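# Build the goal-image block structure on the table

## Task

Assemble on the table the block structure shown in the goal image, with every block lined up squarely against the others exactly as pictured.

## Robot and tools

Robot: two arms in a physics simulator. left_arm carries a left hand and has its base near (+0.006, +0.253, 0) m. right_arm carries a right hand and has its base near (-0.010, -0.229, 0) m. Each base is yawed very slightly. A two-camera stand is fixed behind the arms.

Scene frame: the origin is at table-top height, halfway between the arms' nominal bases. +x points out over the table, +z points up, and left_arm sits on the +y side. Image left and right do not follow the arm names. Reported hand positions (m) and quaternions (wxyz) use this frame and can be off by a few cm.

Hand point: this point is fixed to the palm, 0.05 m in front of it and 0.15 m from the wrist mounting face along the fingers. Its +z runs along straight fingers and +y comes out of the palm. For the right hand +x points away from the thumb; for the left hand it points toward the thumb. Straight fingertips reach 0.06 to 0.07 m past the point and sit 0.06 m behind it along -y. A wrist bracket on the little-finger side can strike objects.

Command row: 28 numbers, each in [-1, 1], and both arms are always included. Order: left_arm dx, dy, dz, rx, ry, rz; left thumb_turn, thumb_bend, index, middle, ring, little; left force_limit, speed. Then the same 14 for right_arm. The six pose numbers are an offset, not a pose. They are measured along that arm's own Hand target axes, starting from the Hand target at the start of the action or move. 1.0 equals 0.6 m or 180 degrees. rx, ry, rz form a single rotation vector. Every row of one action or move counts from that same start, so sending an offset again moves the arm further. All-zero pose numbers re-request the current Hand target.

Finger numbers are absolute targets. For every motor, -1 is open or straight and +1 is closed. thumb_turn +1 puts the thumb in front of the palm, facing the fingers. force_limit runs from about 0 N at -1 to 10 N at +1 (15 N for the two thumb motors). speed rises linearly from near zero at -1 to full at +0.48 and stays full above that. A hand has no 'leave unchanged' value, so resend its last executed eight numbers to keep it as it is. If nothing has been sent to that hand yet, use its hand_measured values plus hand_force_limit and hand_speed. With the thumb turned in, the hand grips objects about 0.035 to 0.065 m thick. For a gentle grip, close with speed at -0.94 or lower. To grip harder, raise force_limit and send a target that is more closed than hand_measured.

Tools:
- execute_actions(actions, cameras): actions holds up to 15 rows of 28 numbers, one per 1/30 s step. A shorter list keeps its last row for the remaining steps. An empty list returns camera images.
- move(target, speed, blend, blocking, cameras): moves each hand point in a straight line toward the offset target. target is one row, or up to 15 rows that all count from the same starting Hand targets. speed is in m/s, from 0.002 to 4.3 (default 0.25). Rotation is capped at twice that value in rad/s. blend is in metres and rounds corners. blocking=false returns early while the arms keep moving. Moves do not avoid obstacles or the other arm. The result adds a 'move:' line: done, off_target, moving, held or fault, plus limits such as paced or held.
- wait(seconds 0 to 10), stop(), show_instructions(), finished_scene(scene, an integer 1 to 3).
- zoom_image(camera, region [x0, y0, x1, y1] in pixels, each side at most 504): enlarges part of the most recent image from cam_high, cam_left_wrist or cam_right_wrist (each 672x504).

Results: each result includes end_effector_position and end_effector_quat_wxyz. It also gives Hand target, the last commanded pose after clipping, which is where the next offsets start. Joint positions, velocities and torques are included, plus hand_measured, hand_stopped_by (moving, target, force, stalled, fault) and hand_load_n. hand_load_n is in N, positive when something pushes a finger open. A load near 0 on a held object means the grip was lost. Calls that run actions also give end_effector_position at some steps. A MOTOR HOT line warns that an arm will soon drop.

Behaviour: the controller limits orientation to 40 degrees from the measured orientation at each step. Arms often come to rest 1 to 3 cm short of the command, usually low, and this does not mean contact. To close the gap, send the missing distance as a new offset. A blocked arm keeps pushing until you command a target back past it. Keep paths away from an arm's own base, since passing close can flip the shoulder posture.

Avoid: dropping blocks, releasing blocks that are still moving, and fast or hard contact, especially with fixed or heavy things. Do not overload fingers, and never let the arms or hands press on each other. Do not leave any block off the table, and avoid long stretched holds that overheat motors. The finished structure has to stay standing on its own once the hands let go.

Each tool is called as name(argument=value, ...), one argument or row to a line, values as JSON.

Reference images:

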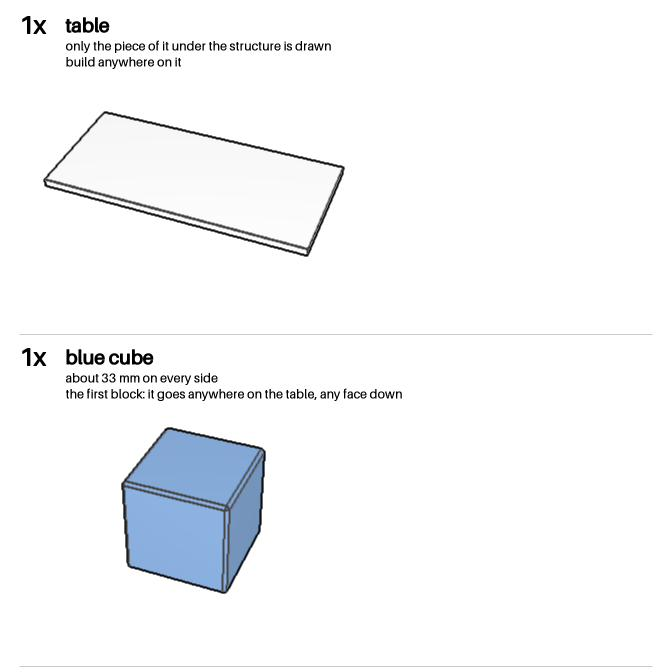

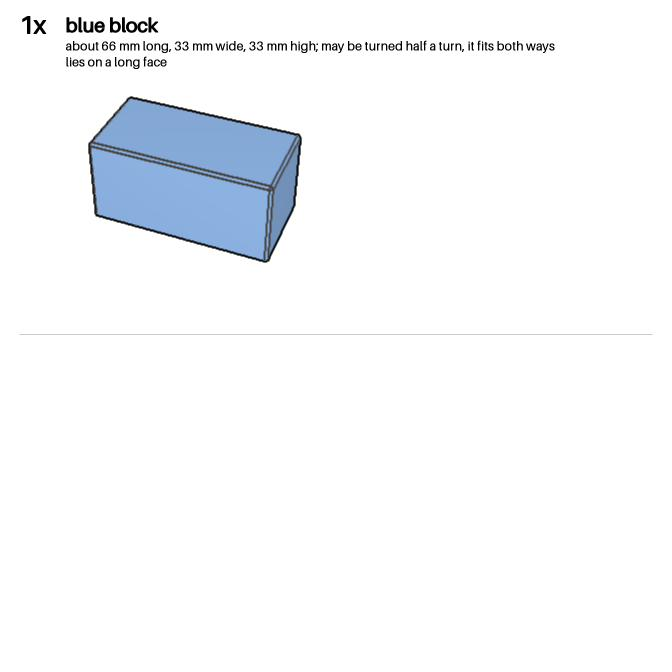

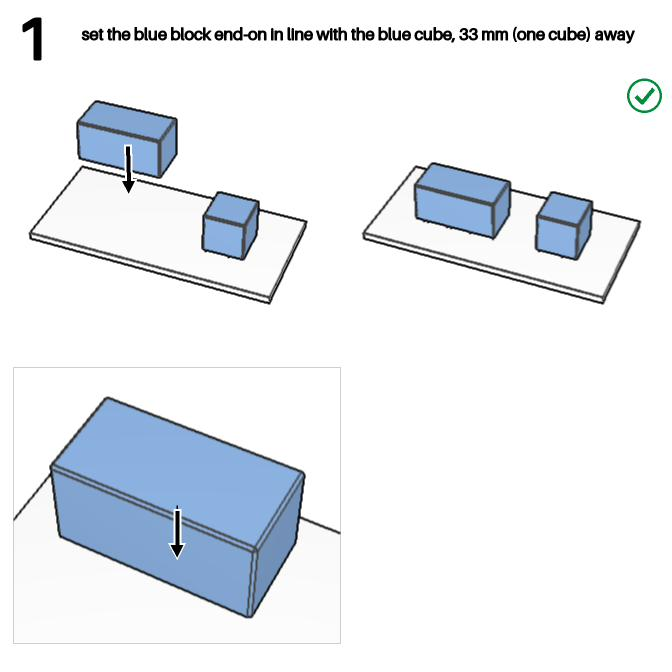

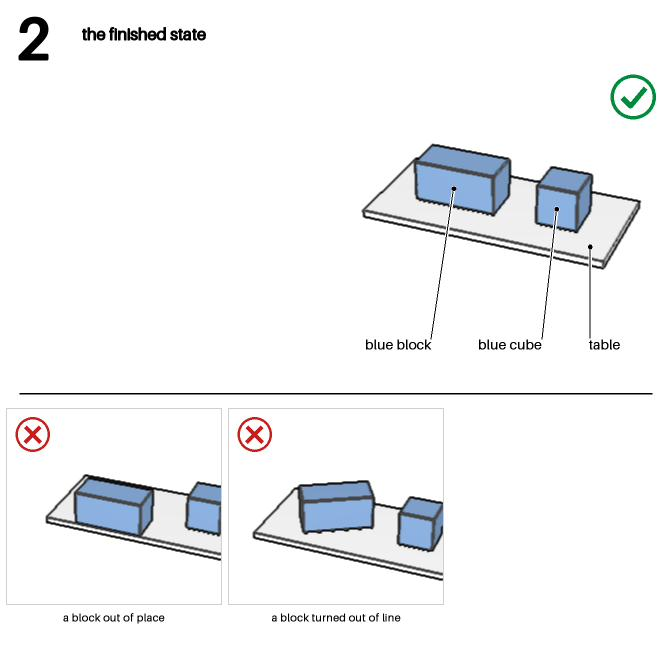

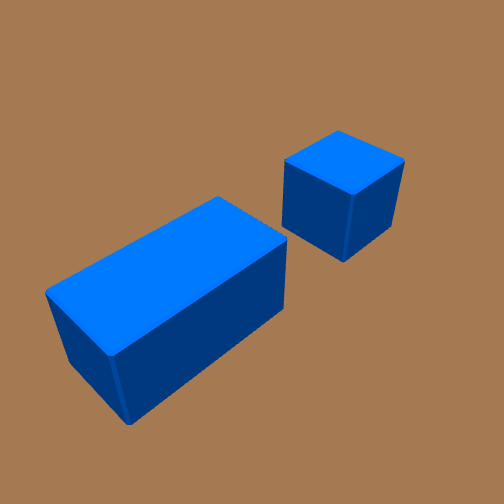

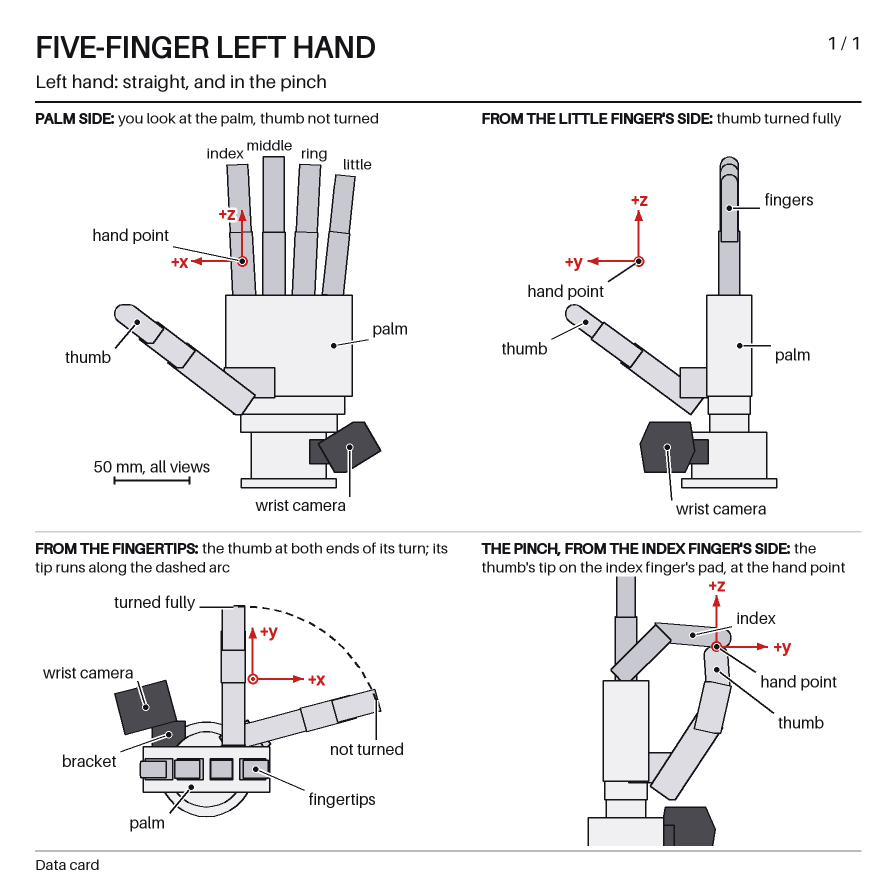

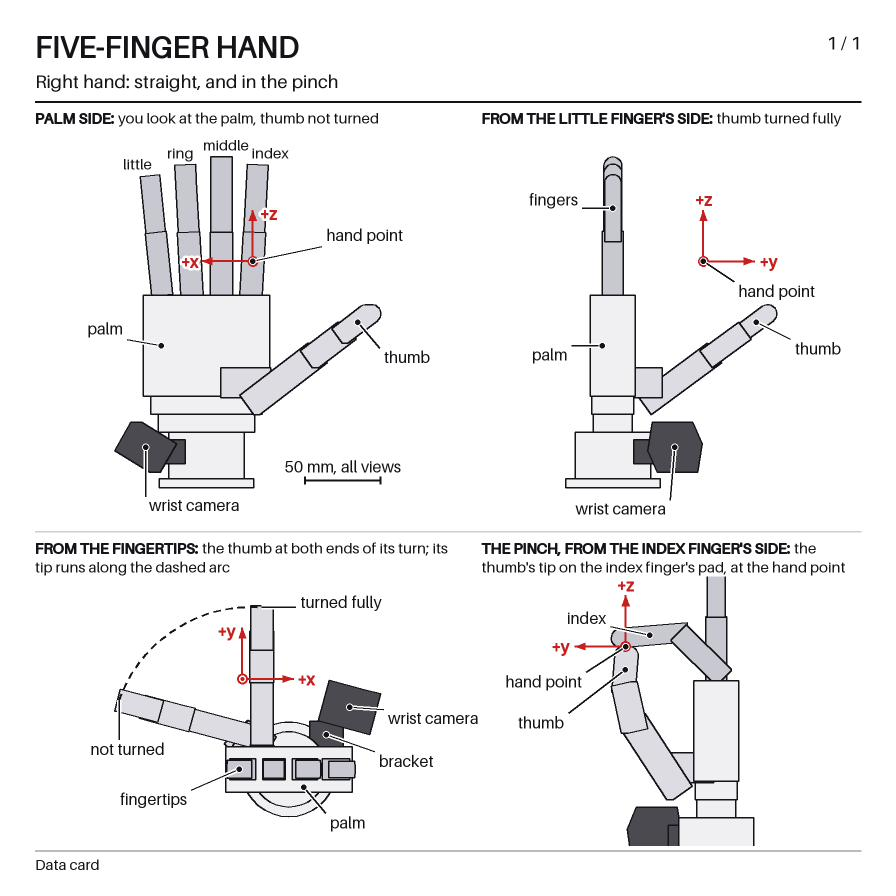

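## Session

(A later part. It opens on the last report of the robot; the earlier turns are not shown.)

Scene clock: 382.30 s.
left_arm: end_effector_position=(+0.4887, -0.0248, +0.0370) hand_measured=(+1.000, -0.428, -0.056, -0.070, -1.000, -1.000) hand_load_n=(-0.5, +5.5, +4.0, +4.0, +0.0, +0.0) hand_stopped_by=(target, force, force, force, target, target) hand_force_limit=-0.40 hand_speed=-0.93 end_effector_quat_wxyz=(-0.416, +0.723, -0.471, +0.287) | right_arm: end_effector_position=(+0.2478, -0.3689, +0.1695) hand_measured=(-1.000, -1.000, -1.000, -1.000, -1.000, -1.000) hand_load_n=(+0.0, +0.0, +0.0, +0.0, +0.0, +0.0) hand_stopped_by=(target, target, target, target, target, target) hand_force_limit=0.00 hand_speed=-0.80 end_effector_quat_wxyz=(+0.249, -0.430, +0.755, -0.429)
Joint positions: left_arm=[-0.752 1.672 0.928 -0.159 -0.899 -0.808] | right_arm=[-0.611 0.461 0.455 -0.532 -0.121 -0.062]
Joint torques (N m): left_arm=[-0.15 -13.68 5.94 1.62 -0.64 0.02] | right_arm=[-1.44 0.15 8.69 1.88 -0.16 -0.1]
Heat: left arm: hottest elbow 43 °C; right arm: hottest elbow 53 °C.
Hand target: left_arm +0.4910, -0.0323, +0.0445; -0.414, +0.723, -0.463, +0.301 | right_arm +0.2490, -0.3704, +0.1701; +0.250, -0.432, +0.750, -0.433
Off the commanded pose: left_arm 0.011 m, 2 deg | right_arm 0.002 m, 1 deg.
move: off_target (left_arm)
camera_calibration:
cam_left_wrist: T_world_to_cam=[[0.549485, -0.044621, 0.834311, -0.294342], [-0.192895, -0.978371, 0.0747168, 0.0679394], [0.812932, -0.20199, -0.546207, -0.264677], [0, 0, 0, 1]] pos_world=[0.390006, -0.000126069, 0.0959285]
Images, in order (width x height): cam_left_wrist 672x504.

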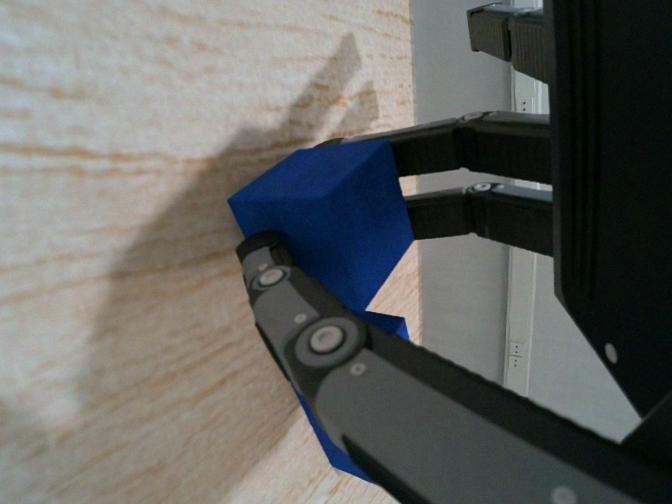

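move(
  target=[-0.0166,0.0039,-0.009,0,0,0,1,-0.3,0.1,0.1,-1,-1,-0.4,-0.93,0,0,0,0,0,0,-1,-1,-1,-1,-1,-1,0.0,-0.8],
  speed=0.06,
  cameras=["cam_left_wrist"],
)

zoom_image(
  camera="cam_left_wrist",
  region=[180, 250, 430, 500],
)

Scene clock: 395.20 s.
left_arm: end_effector_position=(+0.4787, -0.0170, +0.0294) hand_measured=(+1.000, -0.428, -0.056, -0.070, -1.000, -1.000) hand_load_n=(-0.5, +5.0, +3.5, +3.5, +0.0, +0.0) hand_stopped_by=(target, force, force, force, target, target) hand_force_limit=-0.40 hand_speed=-0.93 end_effector_quat_wxyz=(-0.418, +0.722, -0.474, +0.281) | right_arm: end_effector_position=(+0.2478, -0.3689, +0.1695) hand_measured=(-1.000, -1.000, -1.000, -1.000, -1.000, -1.000) hand_load_n=(+0.0, +0.0, +0.0, +0.0, +0.0, +0.0) hand_stopped_by=(target, target, target, target, target, target) hand_force_limit=0.00 hand_speed=-0.80 end_effector_quat_wxyz=(+0.249, -0.430, +0.755, -0.429)
Joint positions: left_arm=[-0.754 1.663 0.896 -0.153 -0.902 -0.811] | right_arm=[-0.611 0.461 0.455 -0.532 -0.121 -0.062]
Joint torques (N m): left_arm=[-0.62 -13.98 5.91 1.4 -0.62 -0.07] | right_arm=[-1.2 -0.03 8.61 1.87 -0.18 -0.1]
Heat: left arm: hottest elbow 42 °C; right arm: hottest elbow 53 °C.
Hand target: left_arm +0.4816, -0.0253, +0.0444; -0.414, +0.723, -0.463, +0.301 | right_arm +0.2490, -0.3704, +0.1701; +0.250, -0.432, +0.750, -0.433
Off the commanded pose: left_arm 0.018 m, 3 deg | right_arm 0.002 m, 1 deg.
move: off_target (left_arm)
camera_calibration:
cam_left_wrist: T_world_to_cam=[[0.557694, -0.0523606, 0.828394, -0.286024], [-0.190931, -0.979339, 0.0666378, 0.0735016], [0.807789, -0.195329, -0.556169, -0.256219], [0, 0, 0, 1]] pos_world=[0.380518, 0.00695954, 0.0895415]
Images, in order (width x height): cam_left_wrist 672x504.

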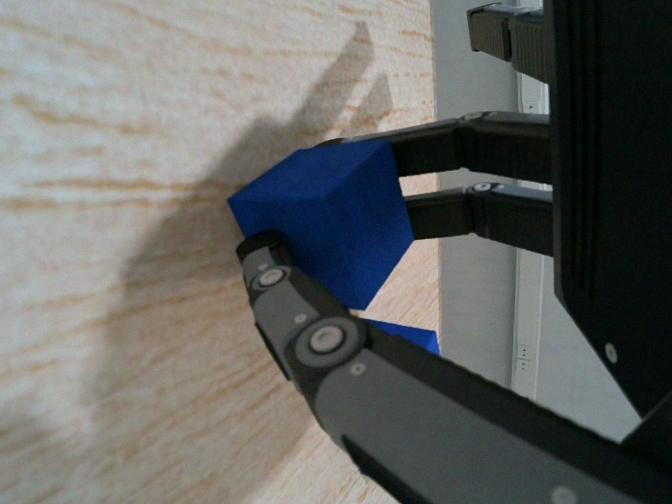

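Scaled by 2.016 from the camera's 672x504 image, which has a finer 960x720 frame.

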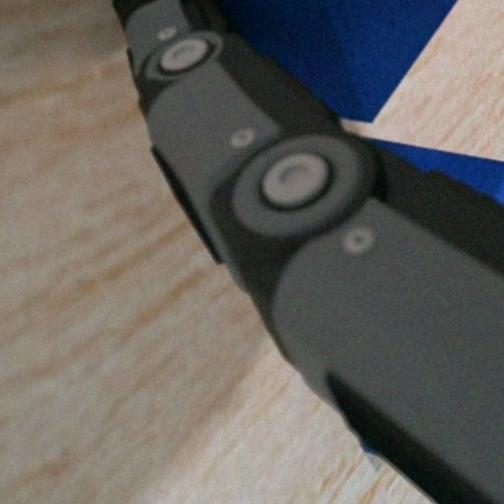

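move(
  target=[0,0,0,0,0,0,1,-0.65,-0.45,-0.45,-1,-1,-0.4,-0.9,0,0,0,0,0,0,-1,-1,-1,-1,-1,-1,0.0,-0.8],
  speed=0.05,
  cameras=["cam_left_wrist"],
)

zoom_image(
  camera="cam_left_wrist",
  region=[200, 120, 450, 370],
)

Scene clock: 433.33 s.
left_arm: end_effector_position=(+0.4788, -0.0170, +0.0294) hand_measured=(+1.000, -0.650, -0.450, -0.450, -1.000, -1.000) hand_load_n=(+0.5, +0.5, +0.0, +0.0, -0.5, -0.5) hand_stopped_by=(target, target, target, target, target, target) hand_force_limit=-0.40 hand_speed=-0.90 end_effector_quat_wxyz=(-0.418, +0.722, -0.474, +0.281) | right_arm: end_effector_position=(+0.2478, -0.3689, +0.1695) hand_measured=(-1.000, -1.000, -1.000, -1.000, -1.000, -1.000) hand_load_n=(+0.0, +0.0, +0.0, +0.0, +0.0, +0.0) hand_stopped_by=(target, target, target, target, target, target) hand_force_limit=0.00 hand_speed=-0.80 end_effector_quat_wxyz=(+0.249, -0.430, +0.755, -0.429)
Joint positions: left_arm=[-0.754 1.663 0.896 -0.153 -0.902 -0.811] | right_arm=[-0.611 0.461 0.455 -0.532 -0.121 -0.062]
Joint torques (N m): left_arm=[-0.21 -13.8 5.89 1.66 -0.53 0.04] | right_arm=[-1.44 0.32 8.81 1.92 -0.19 -0.05]
Heat: left arm: hottest elbow 41 °C; right arm: hottest elbow 54 °C.
Hand target: left_arm +0.4816, -0.0253, +0.0444; -0.414, +0.723, -0.463, +0.301 | right_arm +0.2490, -0.3704, +0.1701; +0.250, -0.432, +0.750, -0.433
Off the commanded pose: left_arm 0.017 m, 3 deg | right_arm 0.002 m, 1 deg.
move: off_target (left_arm)
camera_calibration:
cam_left_wrist: T_world_to_cam=[[0.557523, -0.0520297, 0.828529, -0.285973], [-0.190753, -0.979359, 0.0668574, 0.0734141], [0.807949, -0.195319, -0.55594, -0.2563], [0, 0, 0, 1]] pos_world=[0.380518, 0.00695942, 0.0895412]
Images, in order (width x height): cam_left_wrist 672x504.

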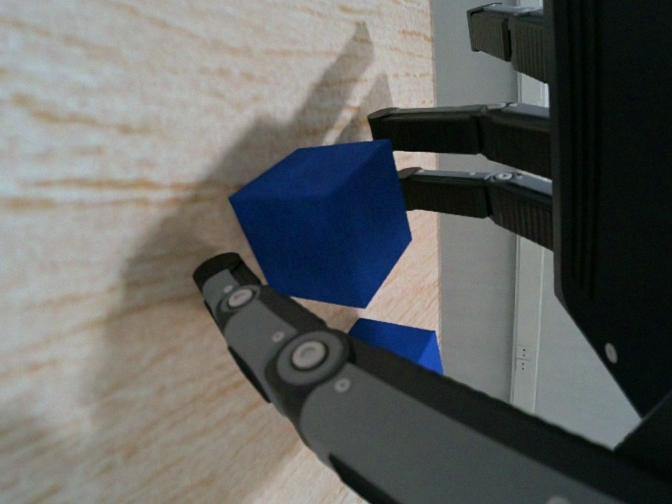

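Scaled by 2.016 from the camera's 672x504 image, which has a finer 960x720 frame.

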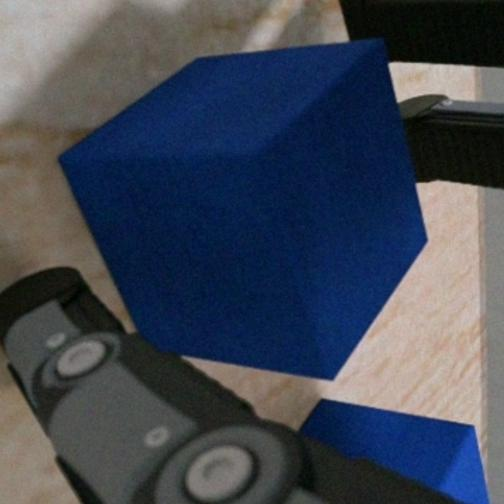

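move(
  target=[
    [0,-0.0722,-0.0417,0,0,0,1,-0.65,-0.45,-0.45,-1,-1,-0.4,-0.9,0,0,0,0,0,0,-1,-1,-1,-1,-1,-1,0.0,-0.8],
    [0,-0.1193,-0.1266,0,0,0,-1,-0.9,-0.45,-0.45,-1,-1,-0.4,0.3,0,0,0,0,0,0,-1,-1,-1,-1,-1,-1,0.0,-0.8],
  ],
  speed=0.15,
  cameras=["cam_left_wrist","cam_high"],
)

Scene clock: 478.83 s.
left_arm: end_effector_position=(+0.4414, -0.0232, +0.1258) hand_measured=(-1.000, -0.900, -0.450, -0.450, -1.000, -1.000) hand_load_n=(+0.0, +0.0, +0.0, +0.0, +0.0, +0.0) hand_stopped_by=(target, target, target, target, target, target) hand_force_limit=-0.40 hand_speed=0.30 end_effector_quat_wxyz=(-0.417, +0.721, -0.474, +0.285) | right_arm: end_effector_position=(+0.2478, -0.3689, +0.1695) hand_measured=(-1.000, -1.000, -1.000, -1.000, -1.000, -1.000) hand_load_n=(+0.0, +0.0, +0.0, +0.0, +0.0, +0.0) hand_stopped_by=(target, target, target, target, target, target) hand_force_limit=0.00 hand_speed=-0.80 end_effector_quat_wxyz=(+0.249, -0.430, +0.755, -0.429)
Joint positions: left_arm=[-0.824 1.445 0.953 -0.487 -0.941 -0.896] | right_arm=[-0.611 0.461 0.455 -0.532 -0.121 -0.062]
Joint torques (N m): left_arm=[0.21 -10.7 9.43 0.81 -0.67 -0.07] | right_arm=[-1.49 0.09 8.66 1.76 -0.16 -0.08]
Heat: left arm: hottest elbow 41 °C; right arm: hottest elbow 54 °C.
Hand target: left_arm +0.4496, -0.0334, +0.1434; -0.414, +0.723, -0.463, +0.301 | right_arm +0.2490, -0.3704, +0.1701; +0.250, -0.432, +0.750, -0.433
Off the commanded pose: left_arm 0.022 m, 2 deg | right_arm 0.002 m, 1 deg.
move: off_target (left_arm); target 2's new numbers were sent with left_arm's hand 0.022 m and 2 deg from that target
camera_calibration:
cam_left_wrist: T_world_to_cam=[[0.551657, -0.0513164, 0.832491, -0.343205], [-0.19646, -0.978017, 0.0698985, 0.0559683], [0.810604, -0.202111, -0.549612, -0.175893], [0, 0, 0, 1]] pos_world=[0.342906, 0.00157619, 0.18513]
Images, in order (width x height): cam_high 672x504, cam_left_wrist 672x504.

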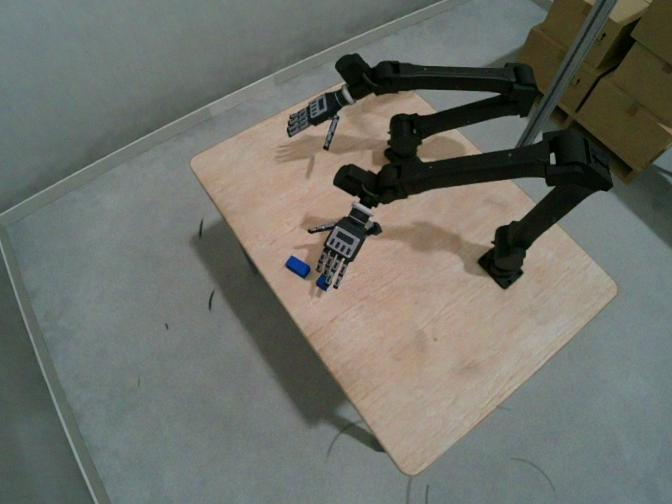

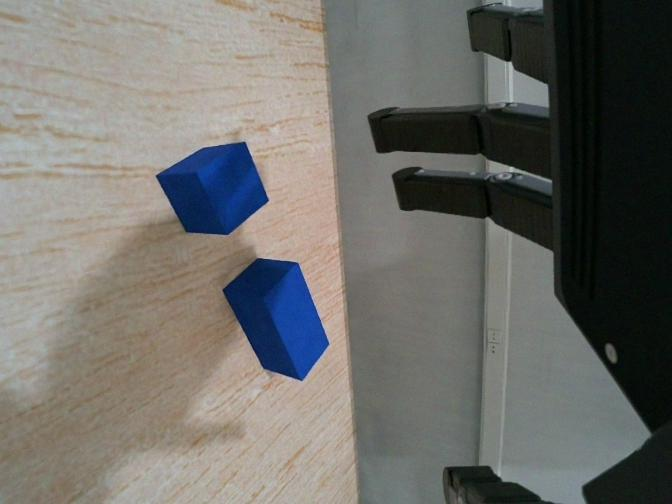

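zoom_image(
  camera="cam_left_wrist",
  region=[140, 120, 340, 270],
)

zoom_image(
  camera="cam_left_wrist",
  region=[190, 240, 350, 400],
)

Scaled by 2.520 from the camera's 672x504 image, which has a finer 960x720 frame.

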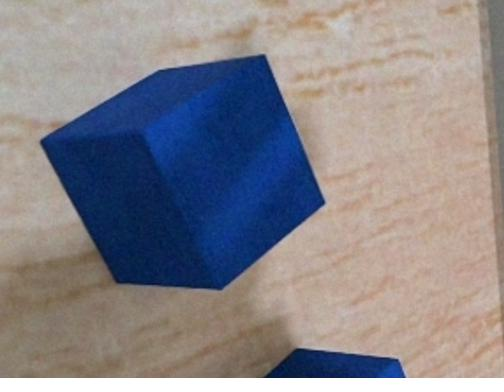

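Scaled by 3.150 from the camera's 672x504 image, which has a finer 960x720 frame.

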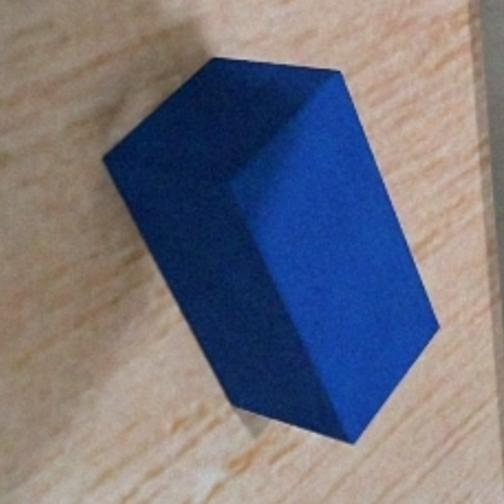

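move(
  target=[
    [0,0,0,0,0,0,1,-0.65,-0.45,-0.45,-1,-1,-0.4,0.3,0,0,0,0,0,0,-1,-1,-1,-1,-1,-1,0.0,-0.8],
    [0,0.0471,0.0849,0,0,0,1,-0.65,-0.45,-0.45,-1,-1,-0.4,0.3,0,0,0,0,0,0,-1,-1,-1,-1,-1,-1,0.0,-0.8],
    [0,0.1193,0.1266,0,0,0,1,-0.65,-0.45,-0.45,-1,-1,-0.4,0.3,0,0,0,0,0,0,-1,-1,-1,-1,-1,-1,0.0,-0.8],
  ],
  speed=0.1,
  cameras=["cam_left_wrist"],
)

Scene clock: 519.00 s.
left_arm: end_effector_position=(+0.4766, -0.0252, +0.0437) hand_measured=(+1.000, -0.650, -0.450, -0.450, -1.000, -1.000) hand_load_n=(+0.0, +0.0, +0.0, +0.0, +0.0, +0.0) hand_stopped_by=(target, target, target, target, target, target) hand_force_limit=-0.40 hand_speed=0.30 end_effector_quat_wxyz=(-0.413, +0.724, -0.466, +0.298) | right_arm: end_effector_position=(+0.2478, -0.3689, +0.1695) hand_measured=(-1.000, -1.000, -1.000, -1.000, -1.000, -1.000) hand_load_n=(-0.5, +0.0, +0.0, +0.0, +0.0, +0.0) hand_stopped_by=(target, target, target, target, target, target) hand_force_limit=0.00 hand_speed=-0.80 end_effector_quat_wxyz=(+0.249, -0.430, +0.755, -0.429)
Joint positions: left_arm=[-0.77 1.635 0.893 -0.153 -0.907 -0.829] | right_arm=[-0.611 0.461 0.455 -0.532 -0.121 -0.062]
Joint torques (N m): left_arm=[0.85 -11.52 6.06 1.59 -0.38 0.15] | right_arm=[-1.44 0.03 8.88 1.83 -0.2 -0.07]
Heat: left arm: hottest elbow 44 °C; right arm: hottest elbow 54 °C.
Hand target: left_arm +0.4816, -0.0254, +0.0444; -0.414, +0.723, -0.464, +0.301 | right_arm +0.2490, -0.3704, +0.1701; +0.250, -0.432, +0.750, -0.433
Off the commanded pose: left_arm 0.005 m, 0 deg | right_arm 0.002 m, 1 deg.
move: done
camera_calibration:
cam_left_wrist: T_world_to_cam=[[0.534537, -0.0302285, 0.844604, -0.286237], [-0.196456, -0.97643, 0.0893874, 0.0658467], [0.821994, -0.213708, -0.527877, -0.256625], [0, 0, 0, 1]] pos_world=[0.376884, 0.000799382, 0.100405]
Images, in order (width x height): cam_left_wrist 672x504.

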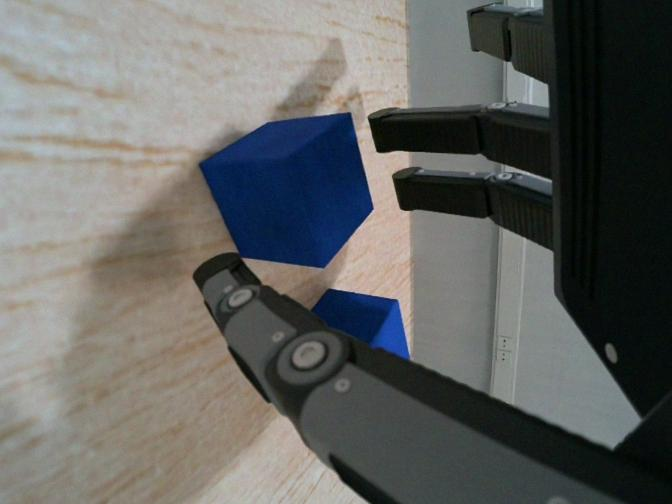

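move(
  target=[-0.01225,0.0175,0.0188,0,0,0,1,-0.65,-0.45,-0.45,-1,-1,-0.4,0.3,0,0,0,0,0,0,-1,-1,-1,-1,-1,-1,0.0,-0.8],
  speed=0.08,
  cameras=["cam_left_wrist"],
)

Scene clock: 530.10 s.
left_arm: end_effector_position=(+0.4797, -0.0187, +0.0332) hand_measured=(+1.000, -0.650, -0.450, -0.450, -1.000, -1.000) hand_load_n=(+0.0, +0.0, +0.0, +0.0, +0.0, +0.0) hand_stopped_by=(target, target, target, target, target, target) hand_force_limit=-0.40 hand_speed=0.30 end_effector_quat_wxyz=(-0.413, +0.724, -0.463, +0.302) | right_arm: end_effector_position=(+0.2478, -0.3689, +0.1695) hand_measured=(-1.000, -1.000, -1.000, -1.000, -1.000, -1.000) hand_load_n=(+0.0, +0.0, +0.0, +0.0, +0.0, +0.0) hand_stopped_by=(target, target, target, target, target, target) hand_force_limit=0.00 hand_speed=-0.80 end_effector_quat_wxyz=(+0.249, -0.430, +0.755, -0.429)
Joint positions: left_arm=[-0.754 1.65 0.869 -0.088 -0.897 -0.809] | right_arm=[-0.611 0.461 0.455 -0.532 -0.121 -0.062]
Joint torques (N m): left_arm=[0.73 -10.11 5.93 1.73 -0.41 0.16] | right_arm=[-1.38 0.32 8.65 1.88 -0.23 -0.08]
Heat: left arm: hottest elbow 43 °C; right arm: hottest elbow 54 °C.
Hand target: left_arm +0.4836, -0.0175, +0.0294; -0.414, +0.723, -0.464, +0.301 | right_arm +0.2490, -0.3704, +0.1701; +0.250, -0.432, +0.750, -0.433
Off the commanded pose: left_arm 0.005 m, 0 deg | right_arm 0.002 m, 1 deg.
move: done
camera_calibration:
cam_left_wrist: T_world_to_cam=[[0.528594, -0.0251845, 0.848501, -0.276099], [-0.197244, -0.975846, 0.0939139, 0.0739446], [0.825641, -0.217004, -0.520794, -0.265426], [0, 0, 0, 1]] pos_world=[0.379677, 0.00760637, 0.0890938]
Images, in order (width x height): cam_left_wrist 672x504.

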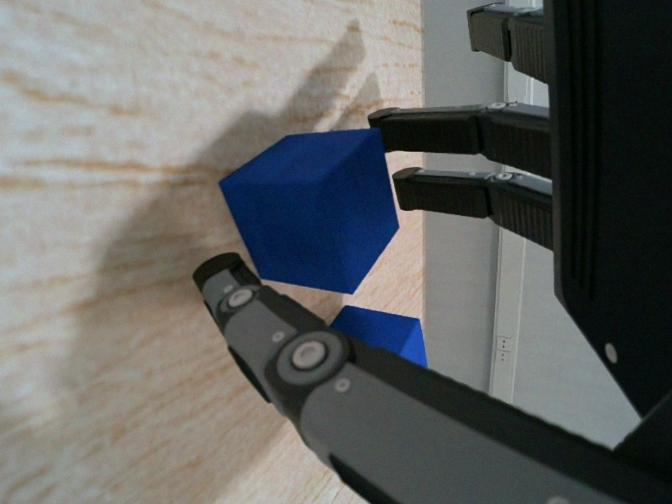

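move(
  target=[-0.0055,0.0080,0.0066,0,0,0,1,-0.65,-0.45,-0.45,-1,-1,-0.4,0.3,0,0,0,0,0,0,-1,-1,-1,-1,-1,-1,0.0,-0.8],
  speed=0.08,
  cameras=["cam_left_wrist"],
)

zoom_image(
  camera="cam_left_wrist",
  region=[180, 80, 440, 300],
)

Scene clock: 544.43 s.
left_arm: end_effector_position=(+0.4799, -0.0163, +0.0282) hand_measured=(+1.000, -0.650, -0.450, -0.450, -1.000, -1.000) hand_load_n=(+0.0, +0.0, +0.0, +0.0, +0.0, +0.0) hand_stopped_by=(target, target, target, target, target, target) hand_force_limit=-0.40 hand_speed=0.30 end_effector_quat_wxyz=(-0.413, +0.724, -0.463, +0.303) | right_arm: end_effector_position=(+0.2478, -0.3689, +0.1695) hand_measured=(-1.000, -1.000, -1.000, -1.000, -1.000, -1.000) hand_load_n=(+0.0, +0.0, +0.0, +0.0, +0.0, +0.0) hand_stopped_by=(target, target, target, target, target, target) hand_force_limit=0.00 hand_speed=-0.80 end_effector_quat_wxyz=(+0.249, -0.430, +0.755, -0.429)
Joint positions: left_arm=[-0.749 1.657 0.857 -0.062 -0.894 -0.803] | right_arm=[-0.611 0.461 0.455 -0.532 -0.121 -0.062]
Joint torques (N m): left_arm=[1.32 -10.93 5.63 1.46 -0.38 0.15] | right_arm=[-1.26 0.32 8.68 1.8 -0.19 -0.11]
Heat: left arm: hottest elbow 42 °C; right arm: hottest elbow 54 °C.
Hand target: left_arm +0.4835, -0.0141, +0.0232; -0.414, +0.723, -0.463, +0.301 | right_arm +0.2490, -0.3704, +0.1701; +0.250, -0.432, +0.750, -0.433
Off the commanded pose: left_arm 0.007 m, 0 deg | right_arm 0.002 m, 1 deg.
move: done
camera_calibration:
cam_left_wrist: T_world_to_cam=[[0.526959, -0.0241213, 0.849549, -0.271095], [-0.198128, -0.975542, 0.0951965, 0.0771981], [0.826474, -0.218484, -0.518849, -0.268033], [0, 0, 0, 1]] pos_world=[0.379674, 0.0102098, 0.0838909]
Images, in order (width x height): cam_left_wrist 672x504.

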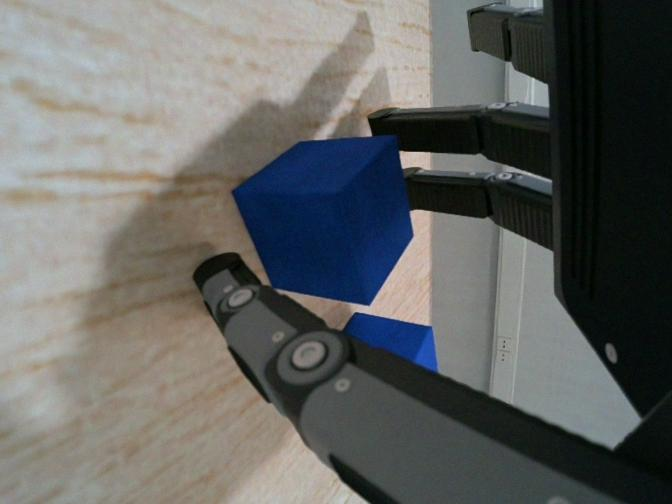

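Scaled by 1.938 from the camera's 672x504 image, which has a finer 960x720 frame.

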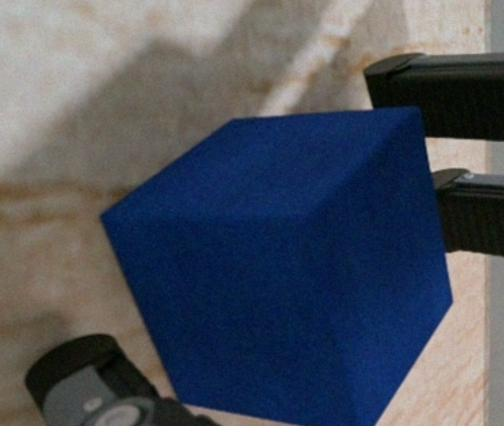

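move(
  target=[0,0,0,0,0,0,1,-0.3,0.1,0.1,-1,-1,-0.4,-0.93,0,0,0,0,0,0,-1,-1,-1,-1,-1,-1,0.0,-0.8],
  speed=0.05,
  cameras=["cam_left_wrist"],
)

Scene clock: 560.33 s.
left_arm: end_effector_position=(+0.4798, -0.0162, +0.0282) hand_measured=(+1.000, -0.444, -0.044, -0.058, -1.000, -1.000) hand_load_n=(-0.5, +5.0, +4.0, +3.5, +0.0, +0.0) hand_stopped_by=(target, force, force, force, target, target) hand_force_limit=-0.40 hand_speed=-0.93 end_effector_quat_wxyz=(-0.413, +0.723, -0.463, +0.303) | right_arm: end_effector_position=(+0.2478, -0.3689, +0.1695) hand_measured=(-1.000, -1.000, -1.000, -1.000, -1.000, -1.000) hand_load_n=(+0.0, +0.0, +0.0, +0.0, +0.0, +0.0) hand_stopped_by=(target, target, target, target, target, target) hand_force_limit=0.00 hand_speed=-0.80 end_effector_quat_wxyz=(+0.249, -0.430, +0.755, -0.429)
Joint positions: left_arm=[-0.749 1.657 0.857 -0.062 -0.894 -0.802] | right_arm=[-0.611 0.461 0.455 -0.532 -0.121 -0.062]
Joint torques (N m): left_arm=[1.32 -11.05 5.86 1.61 -0.38 0.16] | right_arm=[-1.55 0.67 8.72 1.89 -0.19 -0.09]
Heat: left arm: hottest elbow 41 °C; right arm: hottest elbow 54 °C.
Hand target: left_arm +0.4835, -0.0141, +0.0232; -0.414, +0.723, -0.463, +0.301 | right_arm +0.2490, -0.3704, +0.1701; +0.250, -0.432, +0.750, -0.433
Off the commanded pose: left_arm 0.007 m, 0 deg | right_arm 0.002 m, 1 deg.
move: done
camera_calibration:
cam_left_wrist: T_world_to_cam=[[0.527126, -0.0248505, 0.849424, -0.271141], [-0.198491, -0.975523, 0.0946377, 0.0773827], [0.826281, -0.218489, -0.519156, -0.267934], [0, 0, 0, 1]] pos_world=[0.379674, 0.01021, 0.0838909]
Images, in order (width x height): cam_left_wrist 672x504.

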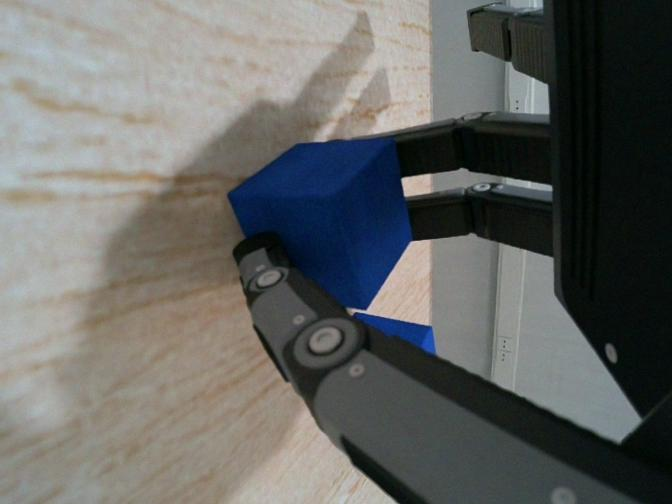

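zoom_image(
  camera="cam_left_wrist",
  region=[320, 120, 460, 370],
)

Scaled by 2.016 from the camera's 672x504 image, which has a finer 960x720 frame.

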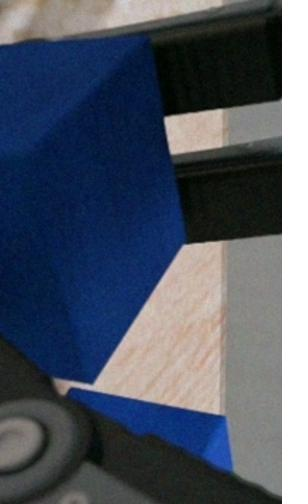

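move(
  target=[
    [0.0030,-0.0512,-0.0277,0,0,0,1,-0.3,0.1,0.1,-1,-1,-0.4,-0.93,0,0,0,0,0,0,-1,-1,-1,-1,-1,-1,0.0,-0.8],
    [0.0172,-0.0537,-0.0215,0,0.0048,0.0028,1,-0.3,0.1,0.1,-1,-1,-0.4,-0.93,0,0,0,0,0,0,-1,-1,-1,-1,-1,-1,0.0,-0.8],
  ],
  speed=0.08,
  cameras=["cam_left_wrist"],
)

zoom_image(
  camera="cam_left_wrist",
  region=[300, 100, 480, 420],
)

Scene clock: 610.40 s.
left_arm: end_effector_position=(+0.4730, -0.0111, +0.0396) hand_measured=(+1.000, -0.444, -0.044, -0.058, -1.000, -1.000) hand_load_n=(-1.0, +4.5, +3.5, +3.5, +0.0, +0.0) hand_stopped_by=(target, force, force, force, target, target) hand_force_limit=-0.40 hand_speed=-0.93 end_effector_quat_wxyz=(-0.413, +0.718, -0.482, +0.286) | right_arm: end_effector_position=(+0.2478, -0.3689, +0.1695) hand_measured=(-1.000, -1.000, -1.000, -1.000, -1.000, -1.000) hand_load_n=(+0.0, +0.0, +0.0, +0.0, +0.0, +0.0) hand_stopped_by=(target, target, target, target, target, target) hand_force_limit=0.00 hand_speed=-0.80 end_effector_quat_wxyz=(+0.249, -0.430, +0.755, -0.429)
Joint positions: left_arm=[-0.747 1.617 0.868 -0.143 -0.881 -0.777] | right_arm=[-0.611 0.461 0.455 -0.532 -0.121 -0.062]
Joint torques (N m): left_arm=[1.14 -11.63 8.73 1.32 -0.4 0.2] | right_arm=[-1.03 0.26 8.65 1.92 -0.2 -0.09]
Heat: left arm: hottest elbow 40 °C; right arm: hottest elbow 55 °C.
Hand target: left_arm +0.4905, -0.0205, +0.0581; -0.412, +0.719, -0.470, +0.305 | right_arm +0.2490, -0.3704, +0.1701; +0.250, -0.432, +0.750, -0.433
Off the commanded pose: left_arm 0.027 m, 3 deg | right_arm 0.002 m, 1 deg.
move: off_target (left_arm)
camera_calibration:
cam_left_wrist: T_world_to_cam=[[0.557674, -0.0626115, 0.827695, -0.291009], [-0.213019, -0.974551, 0.0698047, 0.087949], [0.802261, -0.215243, -0.55682, -0.242413], [0, 0, 0, 1]] pos_world=[0.375501, 0.0153126, 0.0997472]
Images, in order (width x height): cam_left_wrist 672x504.

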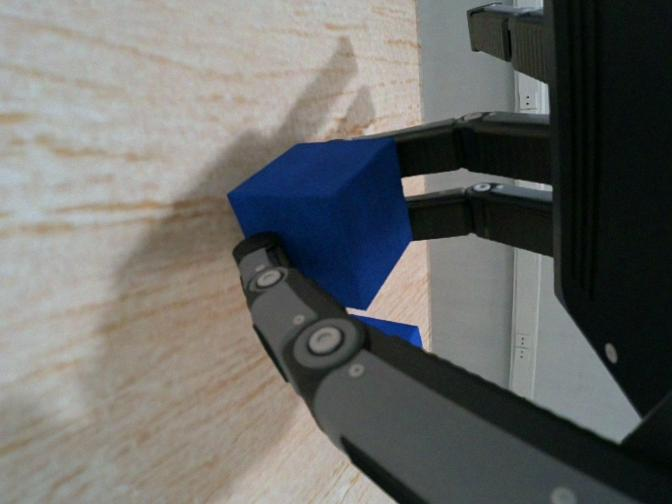

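Scaled by 1.575 from the camera's 672x504 image, which has a finer 960x720 frame.

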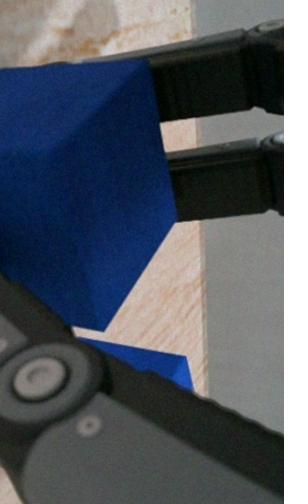

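move(
  target=[0.0218,-0.0032,0.0083,0,0,0,1,-0.3,0.1,0.1,-1,-1,-0.4,-0.93,0,0,0,0,0,0,-1,-1,-1,-1,-1,-1,0.0,-0.8],
  speed=0.1,
)

Scene clock: 617.13 s.
left_arm: end_effector_position=(+0.4870, -0.0233, +0.0498) hand_measured=(+1.000, -0.444, -0.044, -0.058, -1.000, -1.000) hand_load_n=(-0.5, +5.0, +3.5, +3.0, +0.0, +0.0) hand_stopped_by=(target, force, force, force, target, target) hand_force_limit=-0.40 hand_speed=-0.93 end_effector_quat_wxyz=(-0.412, +0.718, -0.476, +0.297) | right_arm: end_effector_position=(+0.2478, -0.3689, +0.1695) hand_measured=(-1.000, -1.000, -1.000, -1.000, -1.000, -1.000) hand_load_n=(+0.0, +0.0, +0.0, +0.0, +0.0, +0.0) hand_stopped_by=(target, target, target, target, target, target) hand_force_limit=0.00 hand_speed=-0.80 end_effector_quat_wxyz=(+0.249, -0.430, +0.755, -0.429)
Joint positions: left_arm=[-0.747 1.633 0.911 -0.143 -0.881 -0.776] | right_arm=[-0.611 0.461 0.455 -0.532 -0.121 -0.062]
Joint torques (N m): left_arm=[0.67 -11.93 8.64 1.17 -0.44 0.05] | right_arm=[-0.79 0.32 8.61 1.89 -0.18 -0.07]
Heat: left arm: hottest elbow 41 °C; right arm: hottest elbow 55 °C.
Hand target: left_arm +0.5004, -0.0307, +0.0583; -0.412, +0.719, -0.470, +0.305 | right_arm +0.2490, -0.3704, +0.1701; +0.250, -0.432, +0.750, -0.433
Off the commanded pose: left_arm 0.017 m, 1 deg | right_arm 0.002 m, 1 deg.
move: off_target (left_arm)

move(
  target=[-0.0245,0.0412,0.0126,0,0,0,1,-0.3,0.1,0.1,-1,-1,-0.4,-0.93,0,0,0,0,0,0,-1,-1,-1,-1,-1,-1,0.0,-0.8],
  speed=0.08,
)

Scene clock: 632.00 s.
left_arm: end_effector_position=(+0.4849, -0.0209, +0.0328) hand_measured=(+1.000, -0.444, -0.044, -0.058, -1.000, -1.000) hand_load_n=(-0.5, +5.0, +3.5, +3.0, +0.0, +0.0) hand_stopped_by=(target, force, force, force, target, target) hand_force_limit=-0.40 hand_speed=-0.93 end_effector_quat_wxyz=(-0.411, +0.719, -0.472, +0.303) | right_arm: end_effector_position=(+0.2478, -0.3689, +0.1695) hand_measured=(-1.000, -1.000, -1.000, -1.000, -1.000, -1.000) hand_load_n=(-0.5, +0.0, +0.0, +0.0, +0.0, +0.0) hand_stopped_by=(target, target, target, target, target, target) hand_force_limit=0.00 hand_speed=-0.80 end_effector_quat_wxyz=(+0.249, -0.430, +0.755, -0.429)
Joint positions: left_arm=[-0.746 1.659 0.878 -0.07 -0.88 -0.775] | right_arm=[-0.611 0.461 0.455 -0.532 -0.121 -0.062]
Joint torques (N m): left_arm=[1.38 -10.58 5.86 1.44 -0.38 0.2] | right_arm=[-1.2 0.09 8.69 1.89 -0.2 -0.07]
Heat: left arm: hottest elbow 42 °C; right arm: hottest elbow 55 °C.
Hand target: left_arm +0.4906, -0.0201, +0.0321; -0.412, +0.719, -0.470, +0.305 | right_arm +0.2490, -0.3704, +0.1701; +0.250, -0.432, +0.750, -0.433
Off the commanded pose: left_arm 0.006 m, 0 deg | right_arm 0.002 m, 1 deg.
move: done

move(
  target=[0.0043,0.0070,0.0062,0,0,0,1,-0.3,0.1,0.1,-1,-1,-0.4,-0.93,0,0,0,0,0,0,-1,-1,-1,-1,-1,-1,0.0,-0.8],
  speed=0.08,
  cameras=["cam_left_wrist"],
)

zoom_image(
  camera="cam_left_wrist",
  region=[320, 120, 460, 370],
)

Scene clock: 641.30 s.
left_arm: end_effector_position=(+0.4860, -0.0219, +0.0283) hand_measured=(+1.000, -0.444, -0.044, -0.058, -1.000, -1.000) hand_load_n=(-1.0, +5.0, +3.5, +3.5, +0.0, +0.0) hand_stopped_by=(target, force, force, force, target, target) hand_force_limit=-0.40 hand_speed=-0.93 end_effector_quat_wxyz=(-0.411, +0.719, -0.472, +0.303) | right_arm: end_effector_position=(+0.2478, -0.3689, +0.1695) hand_measured=(-1.000, -1.000, -1.000, -1.000, -1.000, -1.000) hand_load_n=(+0.0, +0.5, +0.0, +0.0, +0.0, +0.0) hand_stopped_by=(target, target, target, target, target, target) hand_force_limit=0.00 hand_speed=-0.80 end_effector_quat_wxyz=(+0.249, -0.430, +0.755, -0.429)
Joint positions: left_arm=[-0.746 1.671 0.878 -0.056 -0.88 -0.775] | right_arm=[-0.611 0.461 0.455 -0.532 -0.121 -0.062]
Joint torques (N m): left_arm=[0.5 -11.28 6.64 1.68 -0.37 0.12] | right_arm=[-1.96 0.62 8.73 1.92 -0.21 -0.09]
Heat: left arm: hottest elbow 41 °C; right arm: hottest elbow 55 °C.
Hand target: left_arm +0.4928, -0.0223, +0.0268; -0.412, +0.719, -0.470, +0.305 | right_arm +0.2490, -0.3704, +0.1701; +0.250, -0.432, +0.750, -0.433
Off the commanded pose: left_arm 0.007 m, 0 deg | right_arm 0.002 m, 1 deg.
move: done
camera_calibration:
cam_left_wrist: T_world_to_cam=[[0.53183, -0.039936, 0.845909, -0.277101], [-0.215772, -0.97231, 0.0897538, 0.0817277], [0.818902, -0.230257, -0.52572, -0.270803], [0, 0, 0, 1]] pos_world=[0.386766, 0.00604397, 0.0846999]
Images, in order (width x height): cam_left_wrist 672x504.

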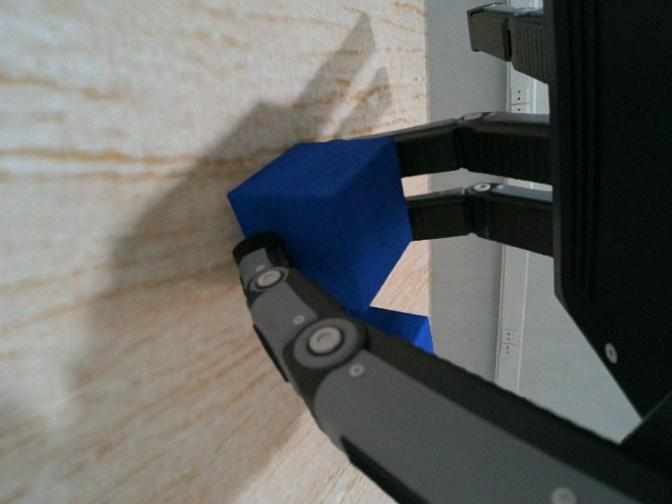

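Scaled by 2.016 from the camera's 672x504 image, which has a finer 960x720 frame.

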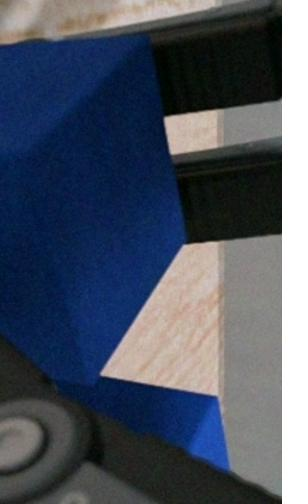

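move(
  target=[
    [0,0,0,0,0,0,1,-0.65,-0.45,-0.45,-1,-1,-0.4,-0.9,0,0,0,0,0,0,-1,-1,-1,-1,-1,-1,0.0,-0.8],
  ],
  speed=0.05,
  cameras=["cam_left_wrist"],
)

move(
  target=[
    [0,-0.0722,-0.0417,0,0,0,1,-0.65,-0.45,-0.45,-1,-1,-0.4,0.3,0,0,0,0,0,0,-1,-1,-1,-1,-1,-1,0.0,-0.8],
    [0,-0.1193,-0.1266,0,0,0,-1,-0.9,-0.45,-0.45,-1,-1,-0.4,0.3,0,0,0,0,0,0,-1,-1,-1,-1,-1,-1,0.0,-0.8],
  ],
  speed=0.15,
  cameras=["cam_left_wrist"],
)

zoom_image(
  camera="cam_left_wrist",
  region=[140, 120, 340, 270],
)

zoom_image(
  camera="cam_left_wrist",
  region=[190, 240, 350, 400],
)

Scene clock: 661.43 s.
left_arm: end_effector_position=(+0.4860, -0.0219, +0.0283) hand_measured=(+1.000, -0.650, -0.450, -0.450, -1.000, -1.000) hand_load_n=(+0.0, +0.0, +0.0, +0.0, +0.0, +0.0) hand_stopped_by=(target, target, target, target, target, target) hand_force_limit=-0.40 hand_speed=-0.90 end_effector_quat_wxyz=(-0.411, +0.719, -0.472, +0.303) | right_arm: end_effector_position=(+0.2478, -0.3689, +0.1695) hand_measured=(-1.000, -1.000, -1.000, -1.000, -1.000, -1.000) hand_load_n=(+0.0, +0.0, +0.0, +0.0, +0.0, +0.0) hand_stopped_by=(target, target, target, target, target, target) hand_force_limit=0.00 hand_speed=-0.80 end_effector_quat_wxyz=(+0.249, -0.430, +0.755, -0.429)
Joint positions: left_arm=[-0.746 1.671 0.878 -0.056 -0.88 -0.775] | right_arm=[-0.611 0.461 0.455 -0.532 -0.121 -0.062]
Joint torques (N m): left_arm=[0.5 -10.4 6.38 1.72 -0.32 0.14] | right_arm=[-1.61 0.15 8.7 1.78 -0.19 -0.08]
Heat: left arm: hottest elbow 41 °C; right arm: hottest elbow 55 °C.
Hand target: left_arm +0.4928, -0.0223, +0.0268; -0.412, +0.719, -0.470, +0.305 | right_arm +0.2490, -0.3704, +0.1701; +0.250, -0.432, +0.750, -0.433
Off the commanded pose: left_arm 0.007 m, 0 deg | right_arm 0.002 m, 1 deg.
move: done
camera_calibration:
cam_left_wrist: T_world_to_cam=[[0.53183, -0.039936, 0.845909, -0.277101], [-0.215772, -0.97231, 0.0897538, 0.0817277], [0.818902, -0.230257, -0.52572, -0.270803], [0, 0, 0, 1]] pos_world=[0.386766, 0.00604397, 0.0846999]
Images, in order (width x height): cam_left_wrist 672x504.

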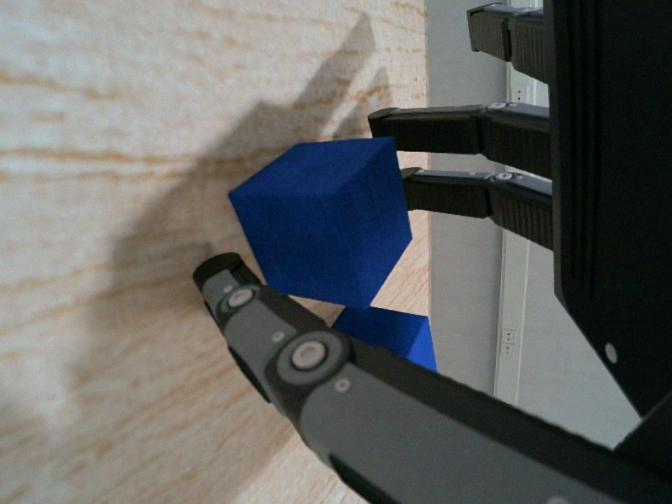

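Scene clock: 664.43 s.
left_arm: end_effector_position=(+0.4515, -0.0198, +0.1083) hand_measured=(-1.000, -0.900, -0.450, -0.450, -1.000, -1.000) hand_load_n=(-0.5, +0.0, +0.0, +0.0, +0.0, +0.0) hand_stopped_by=(target, target, target, target, target, target) hand_force_limit=-0.40 hand_speed=0.30 end_effector_quat_wxyz=(-0.414, +0.717, -0.481, +0.289) | right_arm: end_effector_position=(+0.2478, -0.3689, +0.1695) hand_measured=(-1.000, -1.000, -1.000, -1.000, -1.000, -1.000) hand_load_n=(-0.5, +0.0, +0.0, +0.0, +0.0, +0.0) hand_stopped_by=(target, target, target, target, target, target) hand_force_limit=0.00 hand_speed=-0.80 end_effector_quat_wxyz=(+0.249, -0.430, +0.755, -0.429)
Joint positions: left_arm=[-0.797 1.472 0.923 -0.382 -0.915 -0.835] | right_arm=[-0.611 0.461 0.455 -0.532 -0.121 -0.062]
Joint torques (N m): left_arm=[-0.56 -10.87 9.39 0.68 -0.63 0.01] | right_arm=[-1.67 0.09 8.77 1.99 -0.22 -0.06]
Heat: left arm: hottest elbow 42 °C; right arm: hottest elbow 55 °C.
Hand target: left_arm +0.4606, -0.0298, +0.1256; -0.412, +0.719, -0.470, +0.305 | right_arm +0.2490, -0.3704, +0.1701; +0.250, -0.432, +0.750, -0.433
Off the commanded pose: left_arm 0.022 m, 2 deg | right_arm 0.002 m, 1 deg.
move: off_target (left_arm); target 2's new numbers were sent with left_arm's hand 0.022 m and 2 deg from that target
camera_calibration:
cam_left_wrist: T_world_to_cam=[[0.550642, -0.0615398, 0.83247, -0.333864], [-0.214598, -0.974196, 0.0699303, 0.0706728], [0.806685, -0.217153, -0.54964, -0.191506], [0, 0, 0, 1]] pos_world=[0.353491, 0.00671713, 0.16773]
Images, in order (width x height): cam_left_wrist 672x504.

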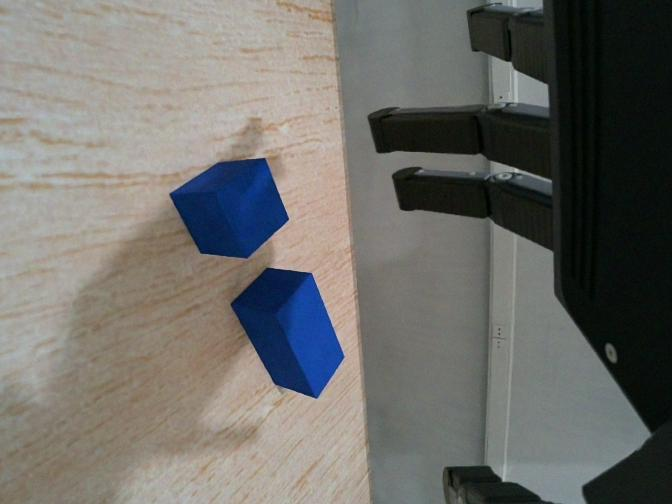

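Scaled by 2.520 from the camera's 672x504 image, which has a finer 960x720 frame.

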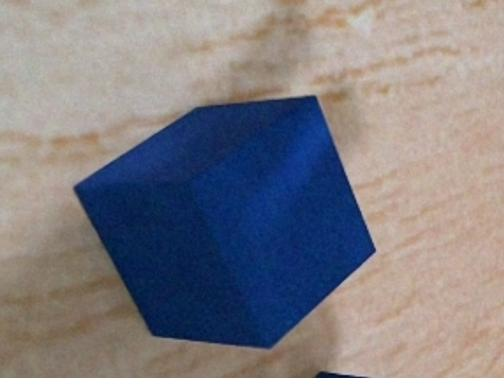

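Scaled by 3.150 from the camera's 672x504 image, which has a finer 960x720 frame.

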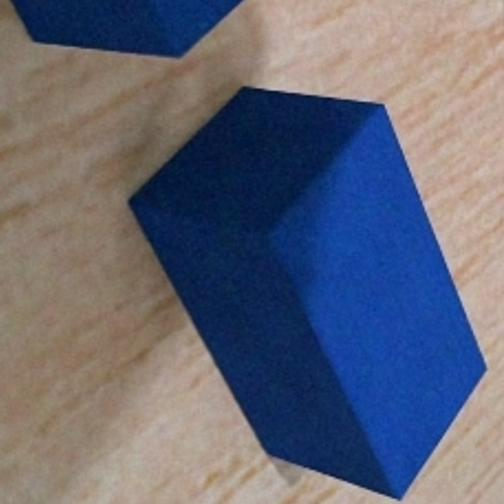

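finished_scene(
  scene=3,
)

The scene is finished: the task was done.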